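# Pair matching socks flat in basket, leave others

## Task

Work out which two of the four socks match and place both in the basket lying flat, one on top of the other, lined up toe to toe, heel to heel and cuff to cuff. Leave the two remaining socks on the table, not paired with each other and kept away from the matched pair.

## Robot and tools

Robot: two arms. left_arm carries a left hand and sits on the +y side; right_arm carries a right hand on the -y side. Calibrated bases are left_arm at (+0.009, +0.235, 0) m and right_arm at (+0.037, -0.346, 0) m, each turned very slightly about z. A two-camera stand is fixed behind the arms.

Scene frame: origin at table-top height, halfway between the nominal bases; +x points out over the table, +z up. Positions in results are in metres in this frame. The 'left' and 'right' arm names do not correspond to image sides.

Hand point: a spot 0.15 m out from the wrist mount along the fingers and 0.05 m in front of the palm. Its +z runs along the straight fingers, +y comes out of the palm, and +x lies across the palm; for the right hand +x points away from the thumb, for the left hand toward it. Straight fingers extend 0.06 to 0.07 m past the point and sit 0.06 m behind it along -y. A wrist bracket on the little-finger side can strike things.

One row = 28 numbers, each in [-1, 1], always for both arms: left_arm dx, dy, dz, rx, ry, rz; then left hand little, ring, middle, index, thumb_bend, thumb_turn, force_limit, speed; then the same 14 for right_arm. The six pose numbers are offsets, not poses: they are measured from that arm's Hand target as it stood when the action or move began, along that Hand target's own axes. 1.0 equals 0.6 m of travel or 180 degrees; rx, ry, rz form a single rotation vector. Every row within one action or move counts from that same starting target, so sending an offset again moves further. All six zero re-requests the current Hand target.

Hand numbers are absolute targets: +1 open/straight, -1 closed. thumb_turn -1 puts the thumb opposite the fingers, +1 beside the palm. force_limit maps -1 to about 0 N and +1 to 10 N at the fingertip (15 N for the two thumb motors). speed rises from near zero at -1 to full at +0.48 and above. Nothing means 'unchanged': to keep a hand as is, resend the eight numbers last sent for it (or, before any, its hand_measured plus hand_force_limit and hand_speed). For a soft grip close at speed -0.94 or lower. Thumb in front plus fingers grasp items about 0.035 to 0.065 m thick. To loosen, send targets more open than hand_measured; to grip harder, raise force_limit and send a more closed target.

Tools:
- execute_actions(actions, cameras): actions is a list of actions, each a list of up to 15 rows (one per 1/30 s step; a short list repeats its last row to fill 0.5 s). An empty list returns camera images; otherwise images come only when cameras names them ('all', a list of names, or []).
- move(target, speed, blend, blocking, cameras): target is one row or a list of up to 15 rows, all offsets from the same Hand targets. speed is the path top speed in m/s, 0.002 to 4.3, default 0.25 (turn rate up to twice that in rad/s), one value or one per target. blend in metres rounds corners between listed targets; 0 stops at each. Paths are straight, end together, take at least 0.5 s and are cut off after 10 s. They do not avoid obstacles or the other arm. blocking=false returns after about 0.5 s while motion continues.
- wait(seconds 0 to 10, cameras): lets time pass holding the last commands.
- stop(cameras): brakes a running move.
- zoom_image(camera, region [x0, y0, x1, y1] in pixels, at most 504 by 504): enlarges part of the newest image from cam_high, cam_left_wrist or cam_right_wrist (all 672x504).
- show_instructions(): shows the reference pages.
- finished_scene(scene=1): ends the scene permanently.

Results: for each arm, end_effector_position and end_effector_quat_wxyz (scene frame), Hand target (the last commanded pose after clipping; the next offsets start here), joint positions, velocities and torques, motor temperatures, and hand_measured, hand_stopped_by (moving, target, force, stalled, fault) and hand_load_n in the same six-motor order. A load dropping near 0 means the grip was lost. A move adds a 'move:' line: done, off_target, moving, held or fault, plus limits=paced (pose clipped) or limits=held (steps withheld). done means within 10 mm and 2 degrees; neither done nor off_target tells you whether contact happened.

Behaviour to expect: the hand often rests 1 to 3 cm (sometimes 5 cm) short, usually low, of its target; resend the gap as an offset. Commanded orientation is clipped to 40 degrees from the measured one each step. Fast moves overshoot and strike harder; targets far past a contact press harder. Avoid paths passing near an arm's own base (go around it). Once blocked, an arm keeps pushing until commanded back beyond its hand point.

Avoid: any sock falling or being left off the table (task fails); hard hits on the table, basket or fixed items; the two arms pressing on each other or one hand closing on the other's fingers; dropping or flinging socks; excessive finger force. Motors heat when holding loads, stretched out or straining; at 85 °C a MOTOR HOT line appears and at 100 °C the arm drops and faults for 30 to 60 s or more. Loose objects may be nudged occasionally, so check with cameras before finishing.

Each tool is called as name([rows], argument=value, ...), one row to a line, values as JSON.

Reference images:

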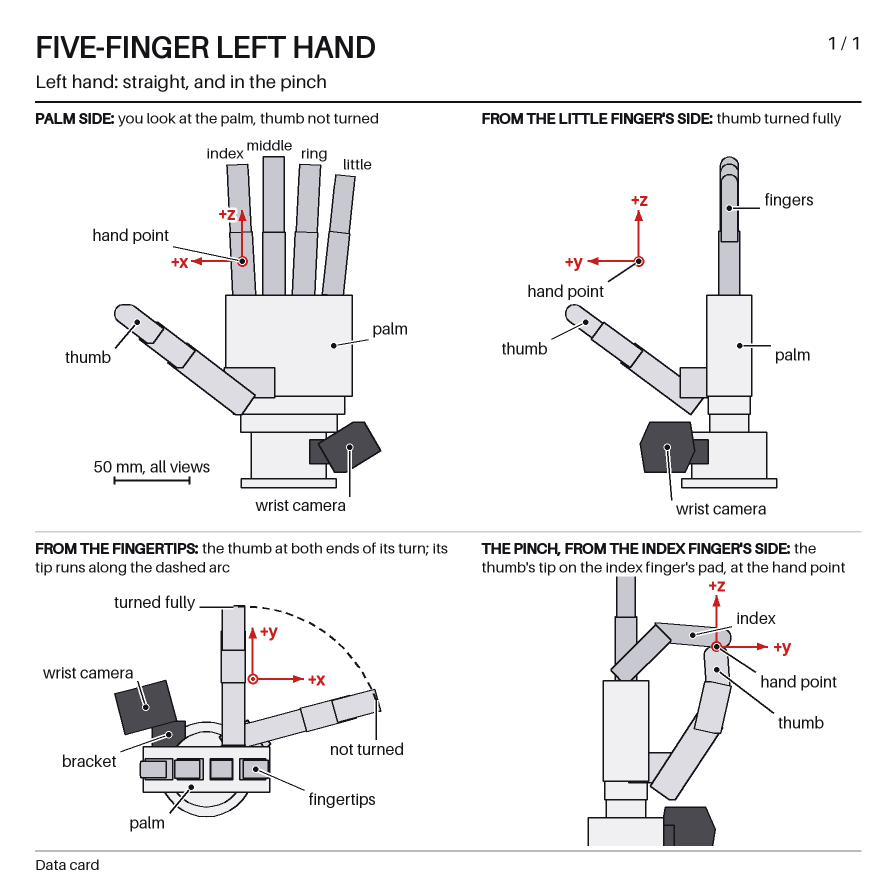

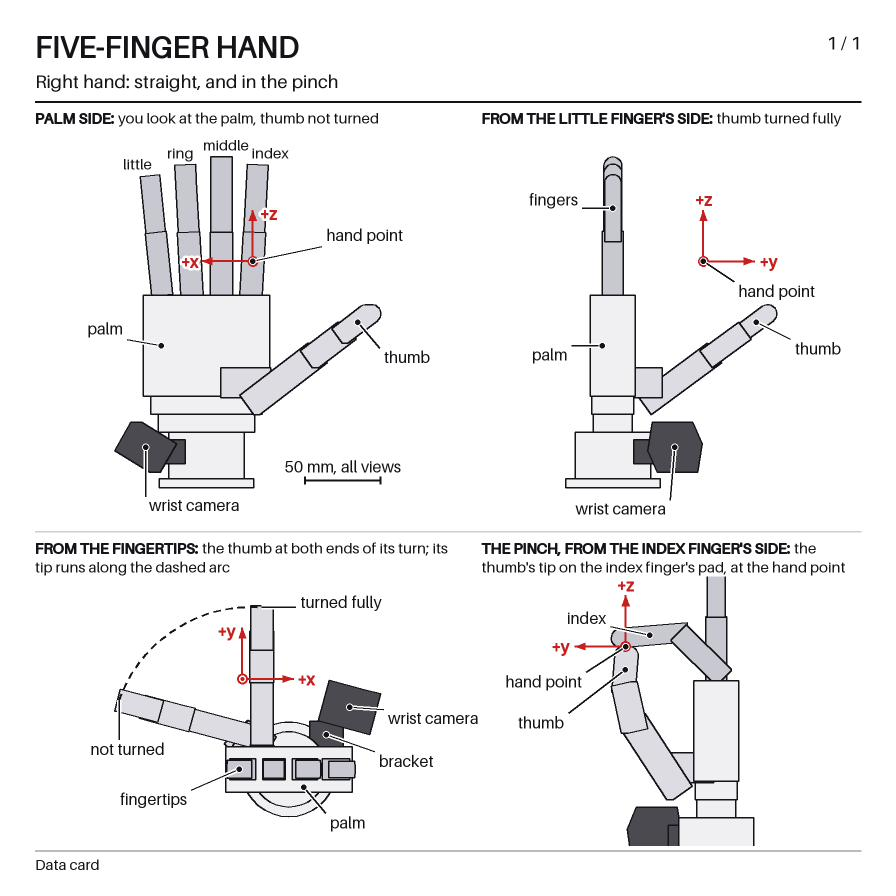

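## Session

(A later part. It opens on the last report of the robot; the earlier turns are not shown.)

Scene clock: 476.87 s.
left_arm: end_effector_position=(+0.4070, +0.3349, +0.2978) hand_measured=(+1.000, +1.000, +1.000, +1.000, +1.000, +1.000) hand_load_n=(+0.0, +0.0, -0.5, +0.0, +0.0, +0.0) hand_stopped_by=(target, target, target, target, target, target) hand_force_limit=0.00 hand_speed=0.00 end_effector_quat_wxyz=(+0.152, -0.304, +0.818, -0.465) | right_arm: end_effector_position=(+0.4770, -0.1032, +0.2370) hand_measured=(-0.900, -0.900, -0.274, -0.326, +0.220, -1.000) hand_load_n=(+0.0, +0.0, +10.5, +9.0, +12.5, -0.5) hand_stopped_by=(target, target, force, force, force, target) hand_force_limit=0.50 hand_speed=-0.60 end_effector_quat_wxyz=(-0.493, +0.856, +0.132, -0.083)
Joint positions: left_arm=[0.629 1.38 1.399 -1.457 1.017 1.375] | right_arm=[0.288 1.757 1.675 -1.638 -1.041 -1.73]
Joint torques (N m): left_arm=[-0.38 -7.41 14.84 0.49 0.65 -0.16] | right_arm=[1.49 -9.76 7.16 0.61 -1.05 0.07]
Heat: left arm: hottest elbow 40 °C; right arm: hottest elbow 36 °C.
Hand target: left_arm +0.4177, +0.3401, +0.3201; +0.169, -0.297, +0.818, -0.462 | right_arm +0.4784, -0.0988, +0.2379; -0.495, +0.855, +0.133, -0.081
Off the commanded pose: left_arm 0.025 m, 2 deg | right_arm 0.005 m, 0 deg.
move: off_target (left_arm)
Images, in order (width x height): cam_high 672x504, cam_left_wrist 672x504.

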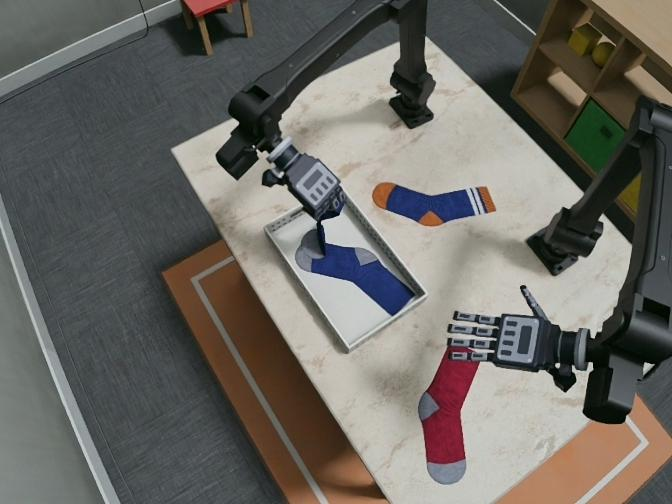

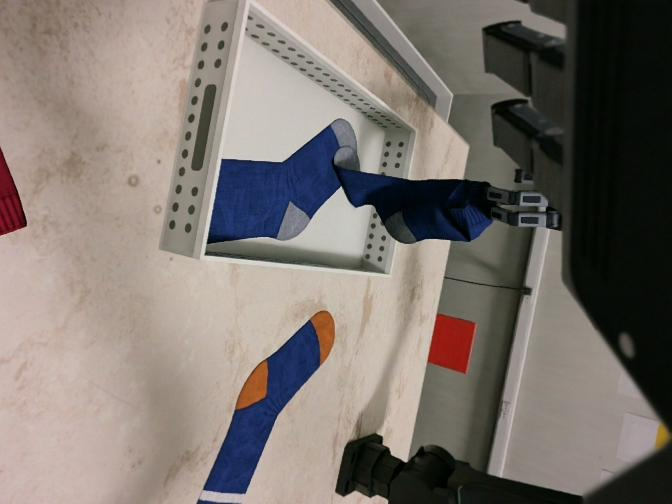

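wait(seconds=0, cameras=["cam_right_wrist", "cam_high"])

zoom_image(camera="cam_high", region=[280, 210, 350, 280])

Scene clock: 477.60 s.
left_arm: end_effector_position=(+0.4070, +0.3349, +0.2978) hand_measured=(+1.000, +1.000, +1.000, +1.000, +1.000, +1.000) hand_load_n=(+0.0, +0.0, +0.0, +0.0, +0.0, +0.0) hand_stopped_by=(target, target, target, target, target, target) hand_force_limit=0.00 hand_speed=0.00 end_effector_quat_wxyz=(+0.152, -0.304, +0.818, -0.465) | right_arm: end_effector_position=(+0.4770, -0.1032, +0.2370) hand_measured=(-0.900, -0.900, -0.274, -0.326, +0.220, -1.000) hand_load_n=(+0.0, +0.0, +10.5, +9.0, +12.5, -0.5) hand_stopped_by=(target, target, force, force, force, target) hand_force_limit=0.50 hand_speed=-0.60 end_effector_quat_wxyz=(-0.493, +0.856, +0.132, -0.083)
Joint positions: left_arm=[0.629 1.38 1.399 -1.457 1.017 1.375] | right_arm=[0.288 1.757 1.675 -1.638 -1.041 -1.729]
Joint torques (N m): left_arm=[-0.91 -6.24 14.79 0.53 0.66 -0.18] | right_arm=[1.38 -10.34 7.05 0.76 -1.03 0.05]
Heat: left arm: hottest elbow 40 °C; right arm: hottest elbow 36 °C.
Hand target: left_arm +0.4177, +0.3401, +0.3201; +0.169, -0.297, +0.818, -0.462 | right_arm +0.4784, -0.0988, +0.2379; -0.495, +0.855, +0.133, -0.081
Off the commanded pose: left_arm 0.025 m, 2 deg | right_arm 0.005 m, 0 deg.
Images, in order (width x height): cam_high 672x504, cam_right_wrist 672x504.

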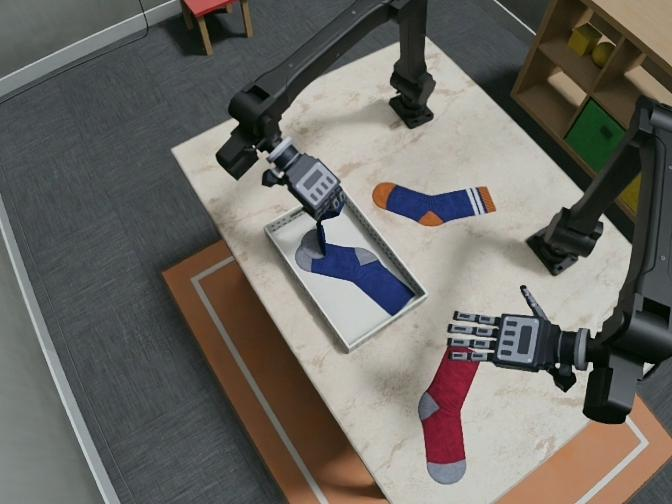

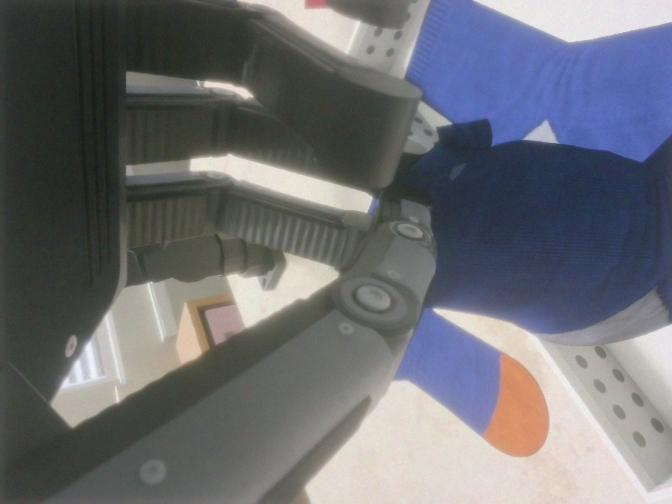

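Scaled by 7.200.

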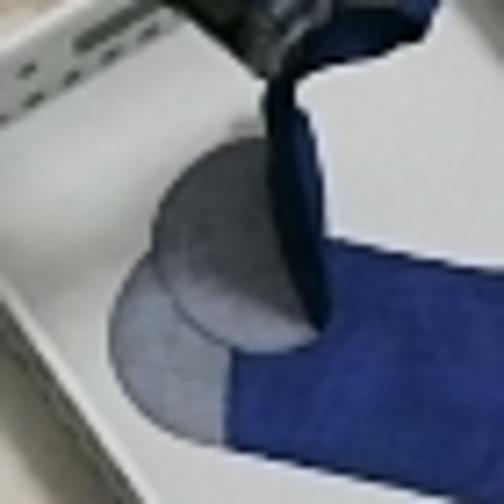

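move([
  [0,0,0,0,0,0,1,1,1,1,1,1,0,0,0.0036,-0.0452,-0.0882,0,0,0,-0.9,-0.9,-0.5,-0.5,0.0,-1,0.5,-0.6],
  [0,0,0,0,0,0,1,1,1,1,1,1,0,0,0.0359,-0.1052,-0.1511,-0.0556,0.077,0.0444,-0.9,-0.9,-0.5,-0.5,0.0,-1,0.5,-0.6],
], speed=0.1, blend=[0.02,0], cameras=["cam_high", "cam_left_wrist"])

zoom_image(camera="cam_high", region=[250, 170, 390, 330])

zoom_image(camera="cam_left_wrist", region=[190, 60, 600, 290])

Scene clock: 483.90 s.
left_arm: end_effector_position=(+0.4070, +0.3349, +0.2978) hand_measured=(+1.000, +1.000, +1.000, +1.000, +1.000, +1.000) hand_load_n=(+0.0, +0.0, +0.0, +0.0, +0.0, -0.5) hand_stopped_by=(target, target, target, target, target, target) hand_force_limit=0.00 hand_speed=0.00 end_effector_quat_wxyz=(+0.152, -0.304, +0.818, -0.465) | right_arm: end_effector_position=(+0.5052, -0.1426, +0.3096) hand_measured=(-0.900, -0.900, -0.274, -0.326, +0.220, -1.000) hand_load_n=(+0.0, +0.0, +10.5, +9.5, +13.0, -0.5) hand_stopped_by=(target, target, force, force, force, target) hand_force_limit=0.50 hand_speed=-0.60 end_effector_quat_wxyz=(-0.419, +0.907, +0.004, -0.034)
Joint positions: left_arm=[0.629 1.38 1.399 -1.457 1.017 1.375] | right_arm=[0.241 1.694 1.837 -1.597 -0.862 -1.339]
Joint torques (N m): left_arm=[-0.67 -7.3 14.94 0.36 0.68 -0.14] | right_arm=[1.38 -10.93 11.11 1.33 -0.7 0.08]
Heat: left arm: hottest elbow 40 °C; right arm: hottest elbow 36 °C.
Hand target: left_arm +0.4177, +0.3401, +0.3201; +0.169, -0.297, +0.818, -0.462 | right_arm +0.5140, -0.1368, +0.3376; -0.424, +0.905, +0.020, +0.000
Off the commanded pose: left_arm 0.025 m, 2 deg | right_arm 0.030 m, 4 deg.
move: off_target (left_arm, right_arm)
Images, in order (width x height): cam_high 672x504, cam_left_wrist 672x504.

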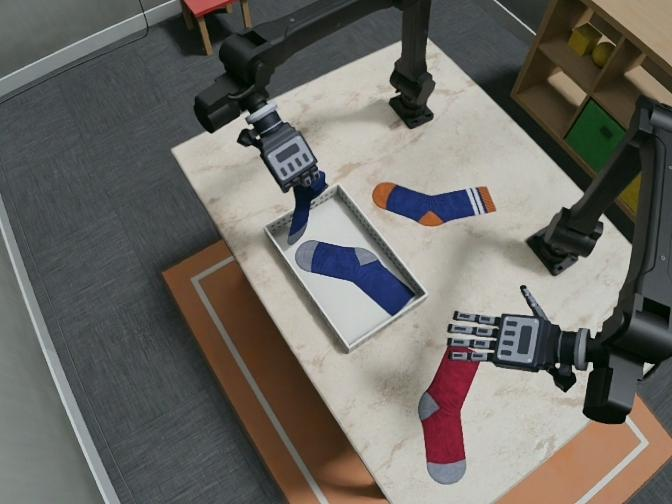

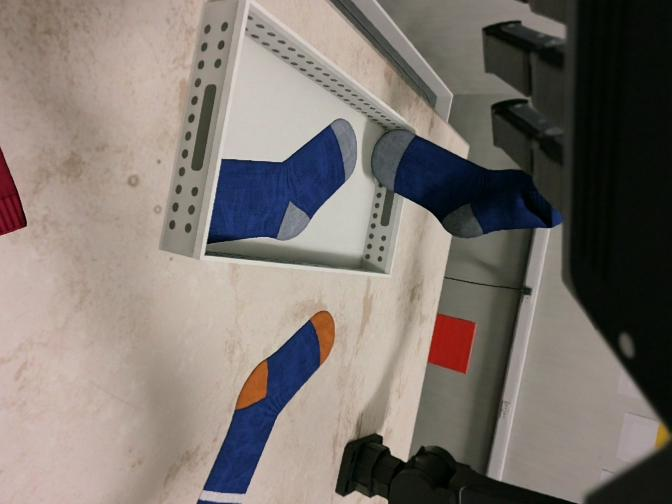

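Scaled by 3.150.

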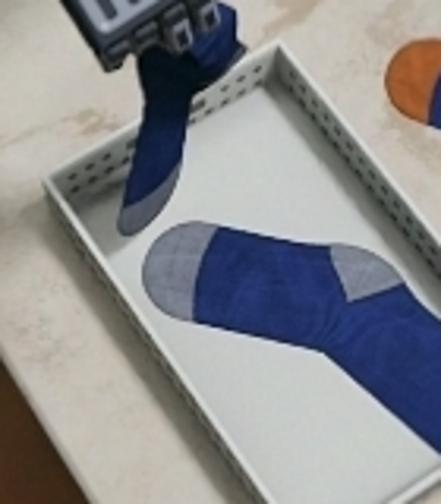

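Scaled by 1.229.

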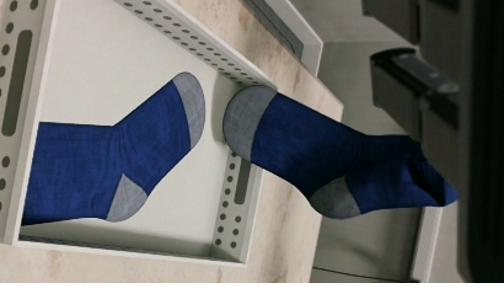

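move(target=[0,0,0,0,0,0,1,1,1,1,1,1,0,0,-0.0297,0.0059,0.0216,0,0,0,-0.9,-0.9,-0.5,-0.5,0.0,-1,0.5,-0.6], speed=0.08, cameras=["cam_high", "cam_left_wrist"])

zoom_image(camera="cam_high", region=[250, 170, 350, 290])

Scene clock: 485.73 s.
left_arm: end_effector_position=(+0.4070, +0.3349, +0.2978) hand_measured=(+1.000, +1.000, +1.000, +1.000, +1.000, +1.000) hand_load_n=(+0.0, +0.0, +0.0, +0.0, +0.0, +0.0) hand_stopped_by=(target, target, target, target, target, target) hand_force_limit=0.00 hand_speed=0.00 end_effector_quat_wxyz=(+0.152, -0.304, +0.818, -0.465) | right_arm: end_effector_position=(+0.4969, -0.1337, +0.3179) hand_measured=(-0.900, -0.900, -0.274, -0.326, +0.220, -1.000) hand_load_n=(+0.0, +0.0, +10.5, +9.0, +12.5, -0.5) hand_stopped_by=(target, target, force, force, force, target) hand_force_limit=0.50 hand_speed=-0.60 end_effector_quat_wxyz=(-0.422, +0.906, +0.014, -0.011)
Joint positions: left_arm=[0.629 1.38 1.399 -1.457 1.017 1.375] | right_arm=[0.262 1.639 1.791 -1.53 -0.857 -1.308]
Joint torques (N m): left_arm=[-0.73 -7 14.9 0.39 0.7 -0.17] | right_arm=[1.67 -10.34 7.36 1.43 -0.62 0.13]
Heat: left arm: hottest elbow 40 °C; right arm: hottest elbow 36 °C.
Hand target: left_arm +0.4177, +0.3401, +0.3201; +0.169, -0.297, +0.818, -0.462 | right_arm +0.4962, -0.1298, +0.3263; -0.424, +0.905, +0.020, +0.000
Off the commanded pose: left_arm 0.025 m, 2 deg | right_arm 0.009 m, 1 deg.
move: off_target (left_arm)
Images, in order (width x height): cam_high 672x504, cam_left_wrist 672x504.

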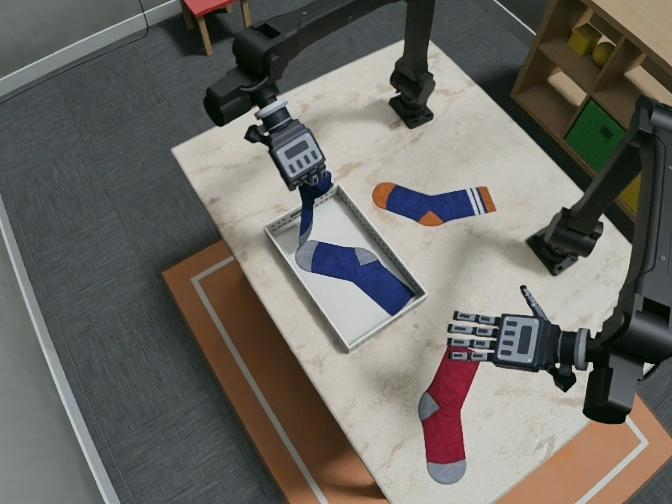

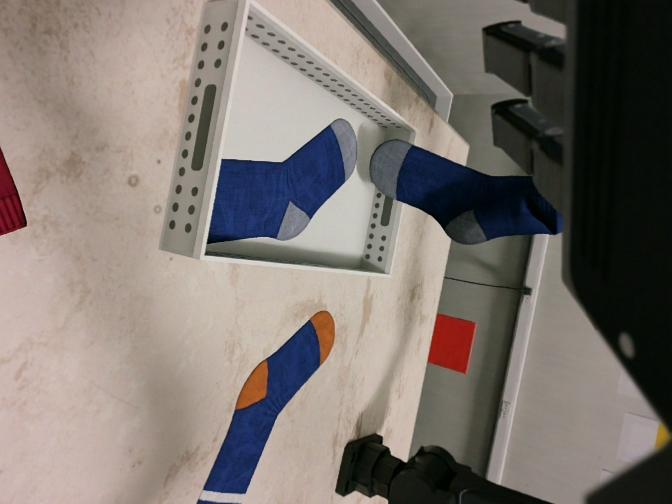

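Scaled by 4.200.

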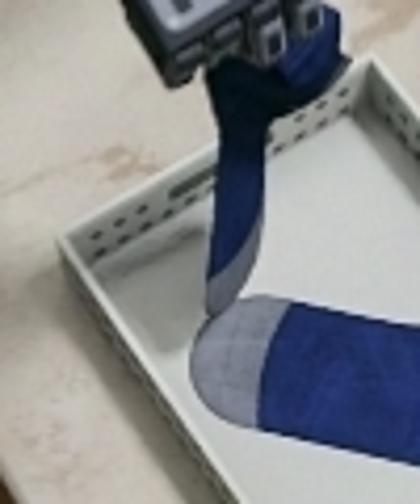

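wait(seconds=0.7, cameras=["cam_high", "cam_right_wrist"])

zoom_image(camera="cam_high", region=[270, 170, 350, 266])

Scene clock: 486.67 s.
left_arm: end_effector_position=(+0.4070, +0.3349, +0.2978) hand_measured=(+1.000, +1.000, +1.000, +1.000, +1.000, +1.000) hand_load_n=(+0.0, +0.0, +0.0, +0.0, +0.0, -0.5) hand_stopped_by=(target, target, target, target, target, target) hand_force_limit=0.00 hand_speed=0.00 end_effector_quat_wxyz=(+0.152, -0.304, +0.818, -0.465) | right_arm: end_effector_position=(+0.4968, -0.1336, +0.3179) hand_measured=(-0.900, -0.900, -0.274, -0.326, +0.220, -1.000) hand_load_n=(+0.0, +0.0, +10.5, +9.0, +13.0, -0.5) hand_stopped_by=(target, target, force, force, force, target) hand_force_limit=0.50 hand_speed=-0.60 end_effector_quat_wxyz=(-0.422, +0.906, +0.014, -0.012)
Joint positions: left_arm=[0.629 1.38 1.399 -1.457 1.017 1.375] | right_arm=[0.262 1.639 1.791 -1.53 -0.857 -1.307]
Joint torques (N m): left_arm=[-1.2 -7.82 14.8 0.47 0.67 -0.22] | right_arm=[1.32 -9.99 7.6 1.47 -0.64 0.08]
Heat: left arm: hottest elbow 40 °C; right arm: hottest elbow 36 °C.
Hand target: left_arm +0.4177, +0.3401, +0.3201; +0.169, -0.297, +0.818, -0.462 | right_arm +0.4961, -0.1298, +0.3263; -0.424, +0.905, +0.020, +0.000
Off the commanded pose: left_arm 0.025 m, 2 deg | right_arm 0.009 m, 2 deg.
wait: 0.70 s; at rest from the start
Images, in order (width x height): cam_high 672x504, cam_right_wrist 672x504.

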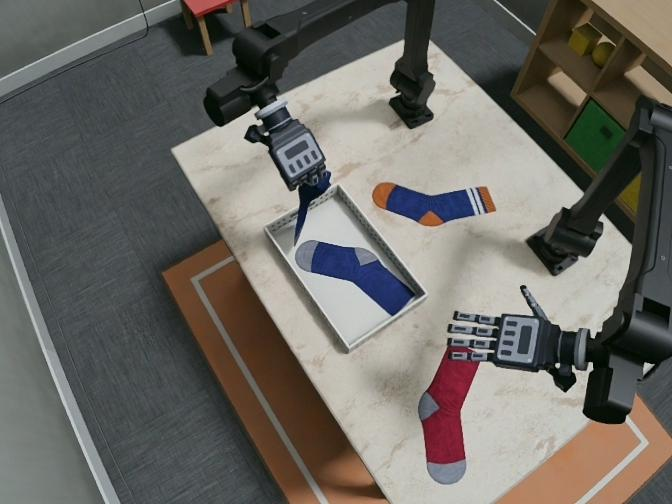

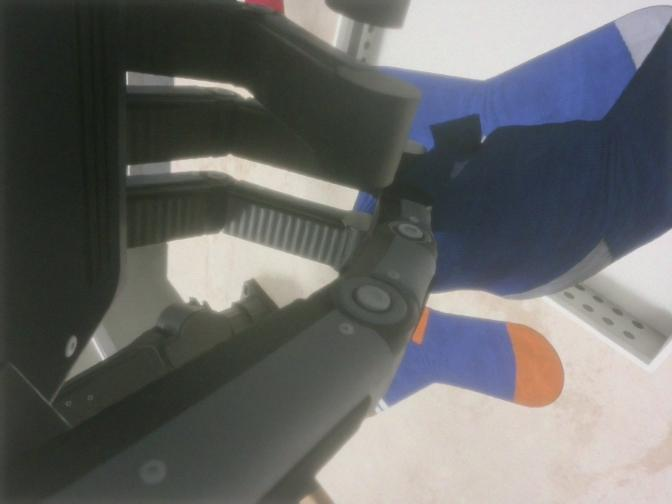

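Scaled by 5.250.

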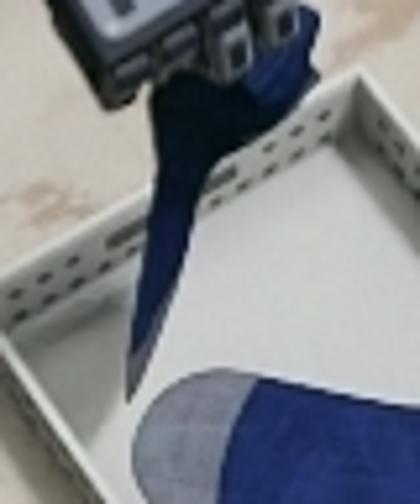

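wait(seconds=2, cameras=["cam_high"])

zoom_image(camera="cam_high", region=[270, 170, 350, 266])

wait(seconds=1, cameras=["cam_high"])

zoom_image(camera="cam_high", region=[270, 170, 350, 266])

Scene clock: 488.87 s.
left_arm: end_effector_position=(+0.4070, +0.3349, +0.2978) hand_measured=(+1.000, +1.000, +1.000, +1.000, +1.000, +1.000) hand_load_n=(+0.0, +0.0, -0.5, +0.0, +0.0, +0.0) hand_stopped_by=(target, target, target, target, target, target) hand_force_limit=0.00 hand_speed=0.00 end_effector_quat_wxyz=(+0.152, -0.304, +0.818, -0.465) | right_arm: end_effector_position=(+0.4968, -0.1336, +0.3179) hand_measured=(-0.900, -0.900, -0.274, -0.326, +0.220, -1.000) hand_load_n=(+0.0, +0.0, +10.5, +9.0, +12.5, -0.5) hand_stopped_by=(target, target, force, force, force, target) hand_force_limit=0.50 hand_speed=-0.60 end_effector_quat_wxyz=(-0.422, +0.906, +0.014, -0.012)
Joint positions: left_arm=[0.629 1.38 1.399 -1.457 1.017 1.375] | right_arm=[0.262 1.639 1.791 -1.53 -0.857 -1.307]
Joint torques (N m): left_arm=[-0.62 -7.36 14.95 0.55 0.68 -0.17] | right_arm=[1.44 -10.75 7.57 1.48 -0.64 0.13]
Heat: left arm: hottest elbow 40 °C; right arm: hottest elbow 36 °C.
Hand target: left_arm +0.4177, +0.3401, +0.3201; +0.169, -0.297, +0.818, -0.462 | right_arm +0.4961, -0.1298, +0.3263; -0.424, +0.905, +0.020, +0.000
Off the commanded pose: left_arm 0.025 m, 2 deg | right_arm 0.009 m, 2 deg.
wait: 2.00 s; at rest from the start
Images, in order (width x height): cam_high 672x504.

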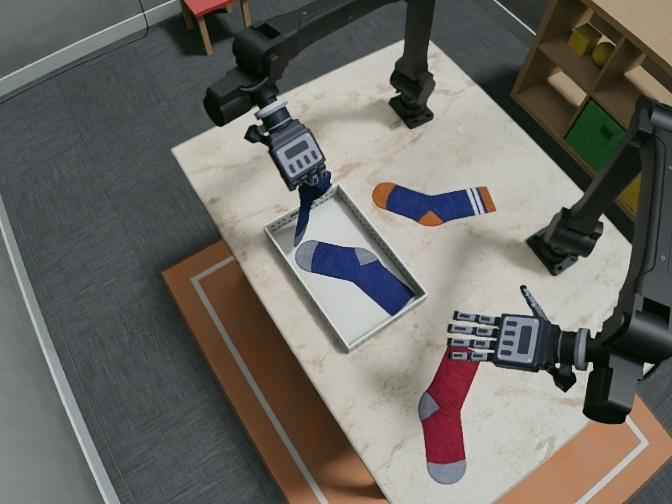

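Scaled by 5.250.

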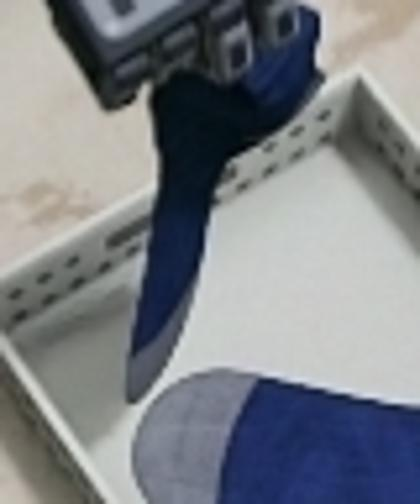

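Scene clock: 489.87 s.
left_arm: end_effector_position=(+0.4070, +0.3349, +0.2978) hand_measured=(+1.000, +1.000, +1.000, +1.000, +1.000, +1.000) hand_load_n=(+0.0, +0.0, +0.0, +0.0, +0.0, +0.0) hand_stopped_by=(target, target, target, target, target, target) hand_force_limit=0.00 hand_speed=0.00 end_effector_quat_wxyz=(+0.152, -0.304, +0.818, -0.465) | right_arm: end_effector_position=(+0.4968, -0.1336, +0.3179) hand_measured=(-0.900, -0.900, -0.274, -0.326, +0.220, -1.000) hand_load_n=(+0.0, +0.0, +10.5, +9.0, +12.5, +0.0) hand_stopped_by=(target, target, force, force, force, target) hand_force_limit=0.50 hand_speed=-0.60 end_effector_quat_wxyz=(-0.422, +0.906, +0.014, -0.012)
Joint positions: left_arm=[0.629 1.38 1.399 -1.457 1.017 1.375] | right_arm=[0.262 1.639 1.791 -1.53 -0.857 -1.307]
Joint torques (N m): left_arm=[-0.85 -7.12 14.94 0.44 0.67 -0.15] | right_arm=[1.32 -10.11 7.24 1.46 -0.69 0.06]
Heat: left arm: hottest elbow 40 °C; right arm: hottest elbow 36 °C.
Hand target: left_arm +0.4177, +0.3401, +0.3201; +0.169, -0.297, +0.818, -0.462 | right_arm +0.4961, -0.1298, +0.3263; -0.424, +0.905, +0.020, +0.000
Off the commanded pose: left_arm 0.025 m, 2 deg | right_arm 0.009 m, 2 deg.
wait: 1.00 s; at rest by 0.17 s
Images, in order (width x height): cam_high 672x504.

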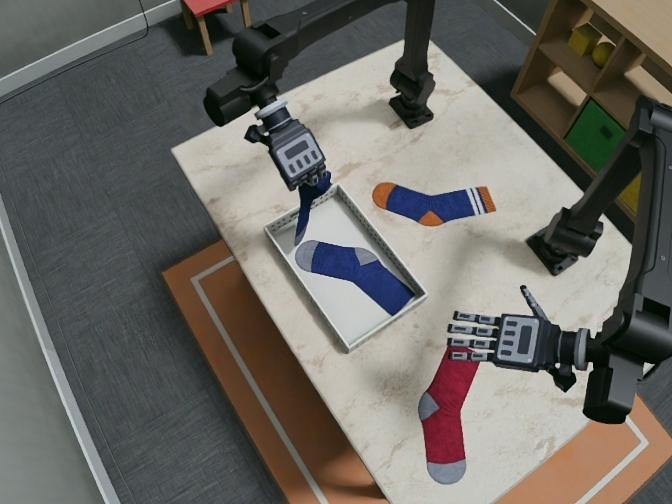

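Scaled by 5.250.

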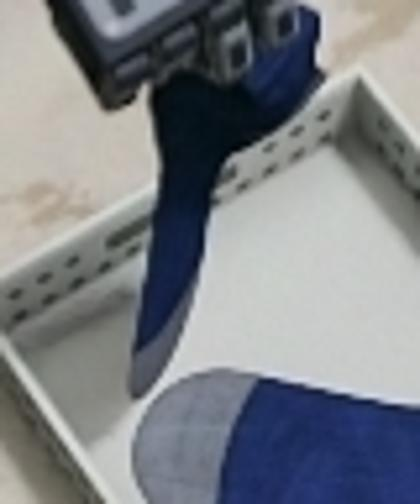

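move(target=[0,0,0,0,0,0,1,1,1,1,1,1,0,0,-0.0105,-0.004,0.0385,0,0.0681,0.0571,-0.9,-0.9,-0.5,-0.5,0.0,-1,0.5,-0.6], speed=0.06)

wait(seconds=1.5, cameras=["cam_high"])

zoom_image(camera="cam_high", region=[270, 170, 350, 266])

Scene clock: 493.97 s.
left_arm: end_effector_position=(+0.4070, +0.3349, +0.2978) hand_measured=(+1.000, +1.000, +1.000, +1.000, +1.000, +1.000) hand_load_n=(+0.0, +0.0, +0.0, +0.0, +0.0, +0.0) hand_stopped_by=(target, target, target, target, target, target) hand_force_limit=0.00 hand_speed=0.00 end_effector_quat_wxyz=(+0.152, -0.304, +0.818, -0.465) | right_arm: end_effector_position=(+0.4900, -0.1157, +0.3019) hand_measured=(-0.900, -0.900, -0.274, -0.326, +0.220, -1.000) hand_load_n=(+0.0, +0.0, +11.0, +9.0, +12.5, -0.5) hand_stopped_by=(target, target, force, force, force, target) hand_force_limit=0.50 hand_speed=-0.60 end_effector_quat_wxyz=(-0.416, +0.901, -0.113, +0.045)
Joint positions: left_arm=[0.629 1.38 1.399 -1.457 1.017 1.375] | right_arm=[0.306 1.487 1.552 -1.139 -0.738 -0.874]
Joint torques (N m): left_arm=[-0.5 -7.24 14.8 0.38 0.69 -0.17] | right_arm=[1.67 -9.58 7.95 2.44 -0.53 0.09]
Heat: left arm: hottest elbow 40 °C; right arm: hottest elbow 36 °C.
Hand target: left_arm +0.4177, +0.3401, +0.3201; +0.169, -0.297, +0.818, -0.462 | right_arm +0.4894, -0.1106, +0.3133; -0.422, +0.898, -0.107, +0.059
Off the commanded pose: left_arm 0.025 m, 2 deg | right_arm 0.012 m, 2 deg.
move: off_target (left_arm, right_arm)

Scene clock: 495.47 s.
left_arm: end_effector_position=(+0.4070, +0.3349, +0.2978) hand_measured=(+1.000, +1.000, +1.000, +1.000, +1.000, +1.000) hand_load_n=(+0.0, +0.0, +0.0, +0.0, +0.0, +0.0) hand_stopped_by=(target, target, target, target, target, target) hand_force_limit=0.00 hand_speed=0.00 end_effector_quat_wxyz=(+0.152, -0.304, +0.818, -0.465) | right_arm: end_effector_position=(+0.4900, -0.1156, +0.3019) hand_measured=(-0.900, -0.900, -0.274, -0.326, +0.220, -1.000) hand_load_n=(+0.0, +0.0, +11.0, +9.0, +12.5, -0.5) hand_stopped_by=(target, target, force, force, force, target) hand_force_limit=0.50 hand_speed=-0.60 end_effector_quat_wxyz=(-0.416, +0.901, -0.113, +0.045)
Joint positions: left_arm=[0.629 1.38 1.399 -1.457 1.017 1.375] | right_arm=[0.306 1.487 1.552 -1.139 -0.738 -0.873]
Joint torques (N m): left_arm=[0.03 -7.06 14.9 0.42 0.66 -0.14] | right_arm=[1.32 -9 7.92 2.25 -0.51 0.08]
Heat: left arm: hottest elbow 40 °C; right arm: hottest elbow 36 °C.
Hand target: left_arm +0.4177, +0.3401, +0.3201; +0.169, -0.297, +0.818, -0.462 | right_arm +0.4894, -0.1106, +0.3133; -0.422, +0.898, -0.107, +0.059
Off the commanded pose: left_arm 0.025 m, 2 deg | right_arm 0.012 m, 2 deg.
wait: 1.50 s; at rest by 0.17 s
Images, in order (width x height): cam_high 672x504.

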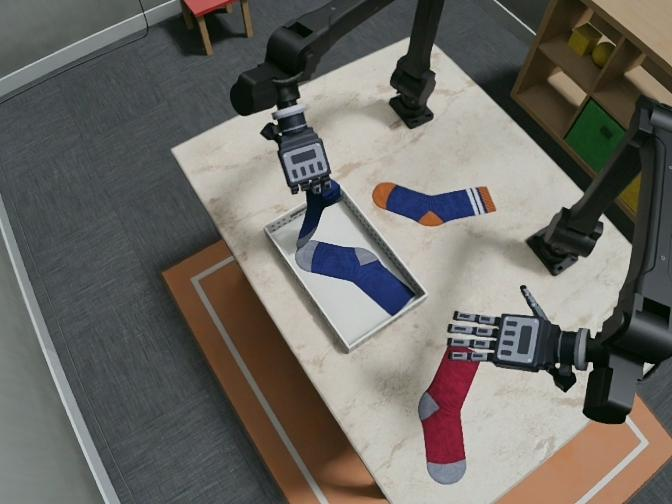

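Scaled by 5.250.

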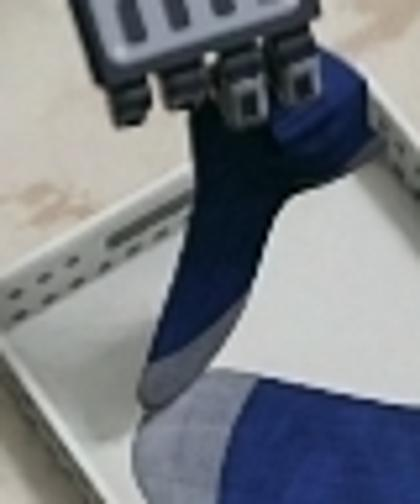

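move([
  [0,0,0,0,0,0,1,1,1,1,1,1,0,0,0.0003,0.0228,0.0229,0,0,0,-0.9,-0.9,-0.5,-0.5,0.0,-1,0.5,-0.6],
  [0,0,0,0,0,0,1,1,1,1,1,1,0,0,-0.0257,0.037,0.0812,0,0,0,-0.9,-0.9,-0.5,-0.5,0.0,-1,0.5,-0.6],
  [0,0,0,0,0,0,1,1,1,1,1,1,0,0,-0.0512,0.0483,0.143,0,0,0,-0.9,-0.9,-0.5,-0.5,0.0,-1,0.5,-0.6],
], speed=0.05, blend=[0.006,0.01,0])

wait(seconds=0.7, cameras=["cam_high", "cam_left_wrist", "cam_right_wrist"])

zoom_image(camera="cam_high", region=[270, 170, 366, 280])

Scene clock: 498.57 s.
left_arm: end_effector_position=(+0.4070, +0.3349, +0.2978) hand_measured=(+1.000, +1.000, +1.000, +1.000, +1.000, +1.000) hand_load_n=(+0.0, +0.0, +0.0, +0.0, +0.0, -0.5) hand_stopped_by=(target, target, target, target, target, target) hand_force_limit=0.00 hand_speed=0.00 end_effector_quat_wxyz=(+0.152, -0.304, +0.818, -0.465) | right_arm: end_effector_position=(+0.4707, -0.0625, +0.2246) hand_measured=(-0.900, -0.900, -0.274, -0.326, +0.220, -1.000) hand_load_n=(+0.0, +0.0, +10.5, +9.0, +12.5, -0.5) hand_stopped_by=(target, target, force, force, force, target) hand_force_limit=0.50 hand_speed=-0.60 end_effector_quat_wxyz=(-0.414, +0.902, -0.112, +0.046)
Joint positions: left_arm=[0.629 1.38 1.399 -1.457 1.017 1.375] | right_arm=[0.427 1.476 1.33 -0.842 -0.672 -0.743]
Joint torques (N m): left_arm=[-0.56 -6.95 14.84 0.4 0.66 -0.16] | right_arm=[1.26 -8.82 8.03 2.54 -0.43 0.06]
Heat: left arm: hottest elbow 40 °C; right arm: hottest elbow 36 °C.
Hand target: left_arm +0.4177, +0.3401, +0.3201; +0.169, -0.297, +0.818, -0.462 | right_arm +0.4724, -0.0573, +0.2359; -0.422, +0.898, -0.107, +0.059
Off the commanded pose: left_arm 0.025 m, 2 deg | right_arm 0.013 m, 2 deg.
move: off_target (left_arm, right_arm)

Scene clock: 499.27 s.
left_arm: end_effector_position=(+0.4070, +0.3349, +0.2978) hand_measured=(+1.000, +1.000, +1.000, +1.000, +1.000, +1.000) hand_load_n=(+0.0, +0.0, +0.0, +0.0, +0.0, +0.0) hand_stopped_by=(target, target, target, target, target, target) hand_force_limit=0.00 hand_speed=0.00 end_effector_quat_wxyz=(+0.152, -0.304, +0.818, -0.465) | right_arm: end_effector_position=(+0.4706, -0.0625, +0.2246) hand_measured=(-0.900, -0.900, -0.274, -0.326, +0.220, -1.000) hand_load_n=(+0.0, +0.0, +11.0, +9.0, +13.0, -0.5) hand_stopped_by=(target, target, force, force, force, target) hand_force_limit=0.50 hand_speed=-0.60 end_effector_quat_wxyz=(-0.414, +0.902, -0.112, +0.045)
Joint positions: left_arm=[0.629 1.38 1.399 -1.457 1.017 1.375] | right_arm=[0.427 1.476 1.33 -0.842 -0.672 -0.742]
Joint torques (N m): left_arm=[-0.21 -7.36 14.82 0.57 0.67 -0.19] | right_arm=[1.2 -8.94 8.08 2.43 -0.45 0.11]
Heat: left arm: hottest elbow 40 °C; right arm: hottest elbow 36 °C.
Hand target: left_arm +0.4177, +0.3401, +0.3201; +0.169, -0.297, +0.818, -0.462 | right_arm +0.4724, -0.0573, +0.2359; -0.422, +0.898, -0.107, +0.059
Off the commanded pose: left_arm 0.025 m, 2 deg | right_arm 0.013 m, 2 deg.
wait: 0.70 s; at rest by 0.17 s

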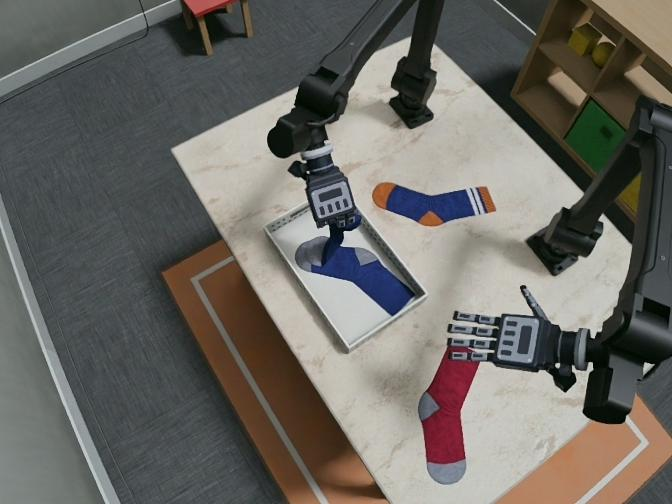

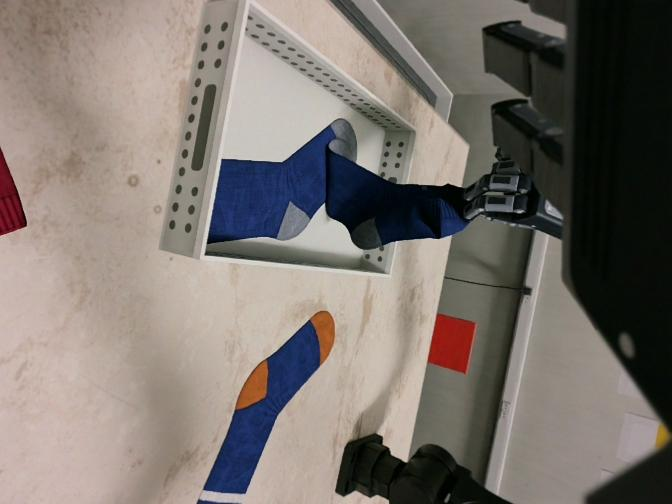

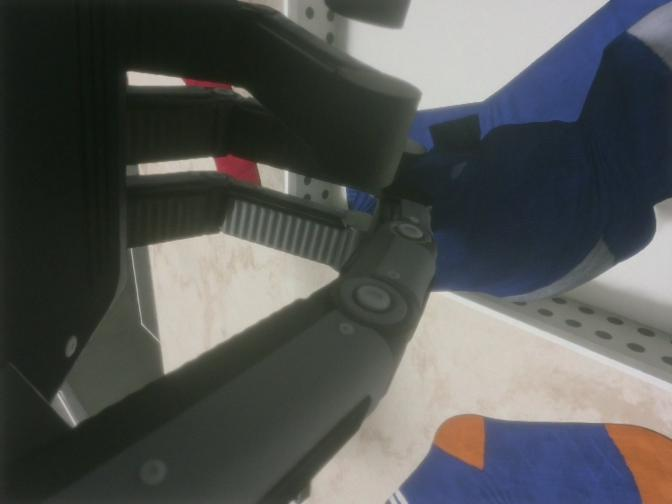

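Scaled by 4.582.

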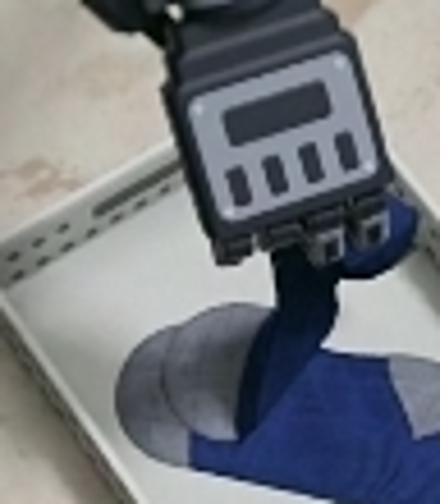

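move([
  [0,0,0,0,0,0,1,1,1,1,1,1,0,0,0.0162,-0.038,-0.0715,0,0,0,-0.9,-0.9,-0.5,-0.5,0.0,-1,0.5,-0.6],
  [0,0,0,0,0,0,1,1,1,1,1,1,0,0,0.049,-0.0555,-0.15,0,0,0,-0.9,-0.9,-0.5,-0.5,0.0,-1,0.5,-0.6],
], speed=0.07, blend=[0.015,0])

wait(seconds=2, cameras=["cam_high"])

zoom_image(camera="cam_high", region=[270, 170, 350, 266])

Scene clock: 502.10 s.
left_arm: end_effector_position=(+0.4070, +0.3349, +0.2978) hand_measured=(+1.000, +1.000, +1.000, +1.000, +1.000, +1.000) hand_load_n=(+0.0, +0.0, -0.5, +0.0, +0.0, +0.0) hand_stopped_by=(target, target, target, target, target, target) hand_force_limit=0.00 hand_speed=0.00 end_effector_quat_wxyz=(+0.152, -0.304, +0.818, -0.465) | right_arm: end_effector_position=(+0.4771, -0.1105, +0.2954) hand_measured=(-0.900, -0.900, -0.274, -0.326, +0.220, -1.000) hand_load_n=(+0.0, +0.0, +10.5, +9.5, +13.0, -0.5) hand_stopped_by=(target, target, force, force, force, target) hand_force_limit=0.50 hand_speed=-0.60 end_effector_quat_wxyz=(-0.414, +0.902, -0.118, +0.039)
Joint positions: left_arm=[0.629 1.38 1.399 -1.457 1.017 1.375] | right_arm=[0.323 1.462 1.508 -1.117 -0.729 -0.847]
Joint torques (N m): left_arm=[-0.62 -7.77 14.82 0.44 0.68 -0.17] | right_arm=[0.03 -7.47 11.79 0.62 -0.82 -0.08]
Heat: left arm: hottest elbow 41 °C; right arm: hottest elbow 36 °C.
Hand target: left_arm +0.4177, +0.3401, +0.3201; +0.169, -0.297, +0.818, -0.462 | right_arm +0.4879, -0.1108, +0.3191; -0.422, +0.898, -0.107, +0.059
Off the commanded pose: left_arm 0.025 m, 2 deg | right_arm 0.026 m, 3 deg.
move: off_target (left_arm, right_arm)

Scene clock: 504.10 s.
left_arm: end_effector_position=(+0.4070, +0.3349, +0.2978) hand_measured=(+1.000, +1.000, +1.000, +1.000, +1.000, +1.000) hand_load_n=(+0.0, +0.0, +0.0, +0.0, +0.0, +0.0) hand_stopped_by=(target, target, target, target, target, target) hand_force_limit=0.00 hand_speed=0.00 end_effector_quat_wxyz=(+0.152, -0.304, +0.818, -0.465) | right_arm: end_effector_position=(+0.4771, -0.1105, +0.2954) hand_measured=(-0.900, -0.900, -0.274, -0.326, +0.220, -1.000) hand_load_n=(+0.0, +0.0, +10.5, +9.0, +13.0, -0.5) hand_stopped_by=(target, target, force, force, force, target) hand_force_limit=0.50 hand_speed=-0.60 end_effector_quat_wxyz=(-0.414, +0.902, -0.118, +0.039)
Joint positions: left_arm=[0.629 1.38 1.399 -1.457 1.017 1.375] | right_arm=[0.323 1.462 1.508 -1.117 -0.729 -0.848]
Joint torques (N m): left_arm=[-0.38 -7.47 14.98 0.55 0.69 -0.19] | right_arm=[-0.03 -7.71 11.97 0.61 -0.83 -0.13]
Heat: left arm: hottest elbow 41 °C; right arm: hottest elbow 36 °C.
Hand target: left_arm +0.4177, +0.3401, +0.3201; +0.169, -0.297, +0.818, -0.462 | right_arm +0.4880, -0.1109, +0.3191; -0.422, +0.898, -0.107, +0.059
Off the commanded pose: left_arm 0.025 m, 2 deg | right_arm 0.026 m, 3 deg.
wait: 2.00 s; at rest by 0.17 s
Images, in order (width x height): cam_high 672x504.

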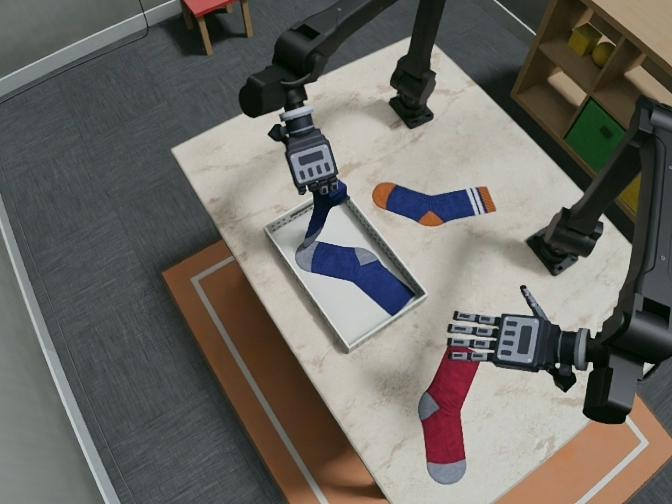

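Scaled by 5.250.

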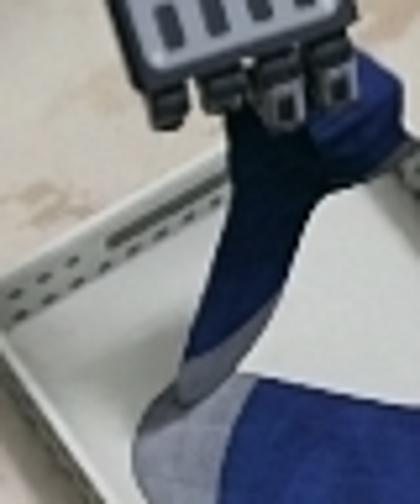

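move(target=[0,0,0,0,0,0,1,1,1,1,1,1,0,0,0.0243,-0.002,-0.0028,0,0,0,-0.9,-0.9,-0.5,-0.5,0.0,-1,0.5,-0.6], speed=0.05)

wait(seconds=1.5, cameras=["cam_high"])

zoom_image(camera="cam_high", region=[270, 170, 350, 266])

Scene clock: 505.13 s.
left_arm: end_effector_position=(+0.4070, +0.3349, +0.2978) hand_measured=(+1.000, +1.000, +1.000, +1.000, +1.000, +1.000) hand_load_n=(+0.0, +0.0, +0.0, +0.0, +0.5, +0.0) hand_stopped_by=(target, target, target, target, target, target) hand_force_limit=0.00 hand_speed=0.00 end_effector_quat_wxyz=(+0.152, -0.304, +0.818, -0.465) | right_arm: end_effector_position=(+0.4894, -0.1139, +0.2988) hand_measured=(-0.900, -0.900, -0.274, -0.326, +0.220, -1.000) hand_load_n=(+0.0, +0.5, +10.5, +9.0, +12.5, -0.5) hand_stopped_by=(target, target, force, force, force, target) hand_force_limit=0.50 hand_speed=-0.60 end_effector_quat_wxyz=(-0.415, +0.902, -0.117, +0.040)
Joint positions: left_arm=[0.629 1.38 1.399 -1.457 1.017 1.375] | right_arm=[0.309 1.492 1.551 -1.139 -0.737 -0.866]
Joint torques (N m): left_arm=[-0.5 -7.24 14.93 0.53 0.7 -0.17] | right_arm=[0.62 -7.18 12.11 0.75 -0.82 -0.18]
Heat: left arm: hottest elbow 41 °C; right arm: hottest elbow 36 °C.
Hand target: left_arm +0.4177, +0.3401, +0.3201; +0.169, -0.297, +0.818, -0.462 | right_arm +0.5019, -0.1149, +0.3215; -0.422, +0.898, -0.107, +0.059
Off the commanded pose: left_arm 0.025 m, 2 deg | right_arm 0.026 m, 3 deg.
move: off_target (left_arm, right_arm)

Scene clock: 506.63 s.
left_arm: end_effector_position=(+0.4070, +0.3349, +0.2978) hand_measured=(+1.000, +1.000, +1.000, +1.000, +1.000, +1.000) hand_load_n=(+0.0, +0.0, -0.5, +0.0, +0.0, +0.0) hand_stopped_by=(target, target, target, target, target, target) hand_force_limit=0.00 hand_speed=0.00 end_effector_quat_wxyz=(+0.152, -0.304, +0.818, -0.465) | right_arm: end_effector_position=(+0.4894, -0.1140, +0.2988) hand_measured=(-0.900, -0.900, -0.274, -0.326, +0.220, -1.000) hand_load_n=(+0.0, +0.0, +10.5, +9.0, +12.5, -0.5) hand_stopped_by=(target, target, force, force, force, target) hand_force_limit=0.50 hand_speed=-0.60 end_effector_quat_wxyz=(-0.415, +0.902, -0.117, +0.040)
Joint positions: left_arm=[0.629 1.38 1.399 -1.457 1.017 1.375] | right_arm=[0.309 1.492 1.551 -1.139 -0.737 -0.866]
Joint torques (N m): left_arm=[-0.44 -7.36 14.78 0.39 0.68 -0.15] | right_arm=[-0.09 -7.24 12.11 0.65 -0.75 -0.08]
Heat: left arm: hottest elbow 41 °C; right arm: hottest elbow 36 °C.
Hand target: left_arm +0.4177, +0.3401, +0.3201; +0.169, -0.297, +0.818, -0.462 | right_arm +0.5019, -0.1149, +0.3214; -0.422, +0.898, -0.107, +0.059
Off the commanded pose: left_arm 0.025 m, 2 deg | right_arm 0.026 m, 3 deg.
wait: 1.50 s; at rest by 0.17 s
Images, in order (width x height): cam_high 672x504.

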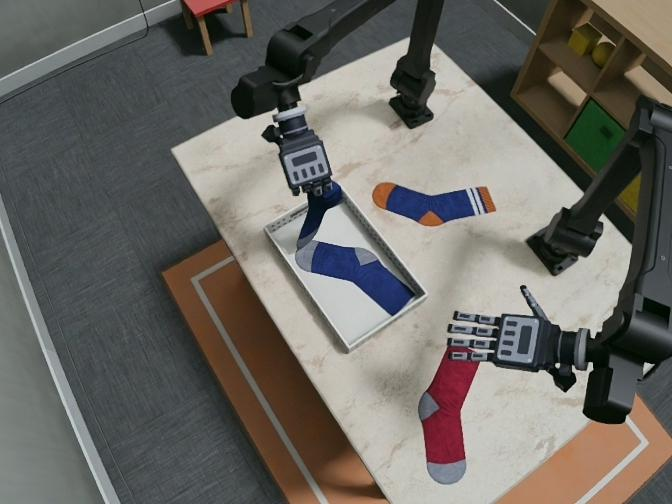

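Scaled by 5.250.

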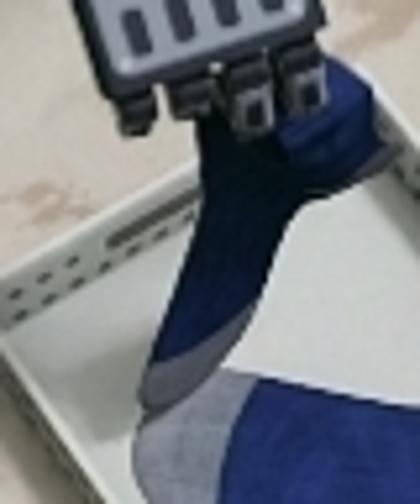

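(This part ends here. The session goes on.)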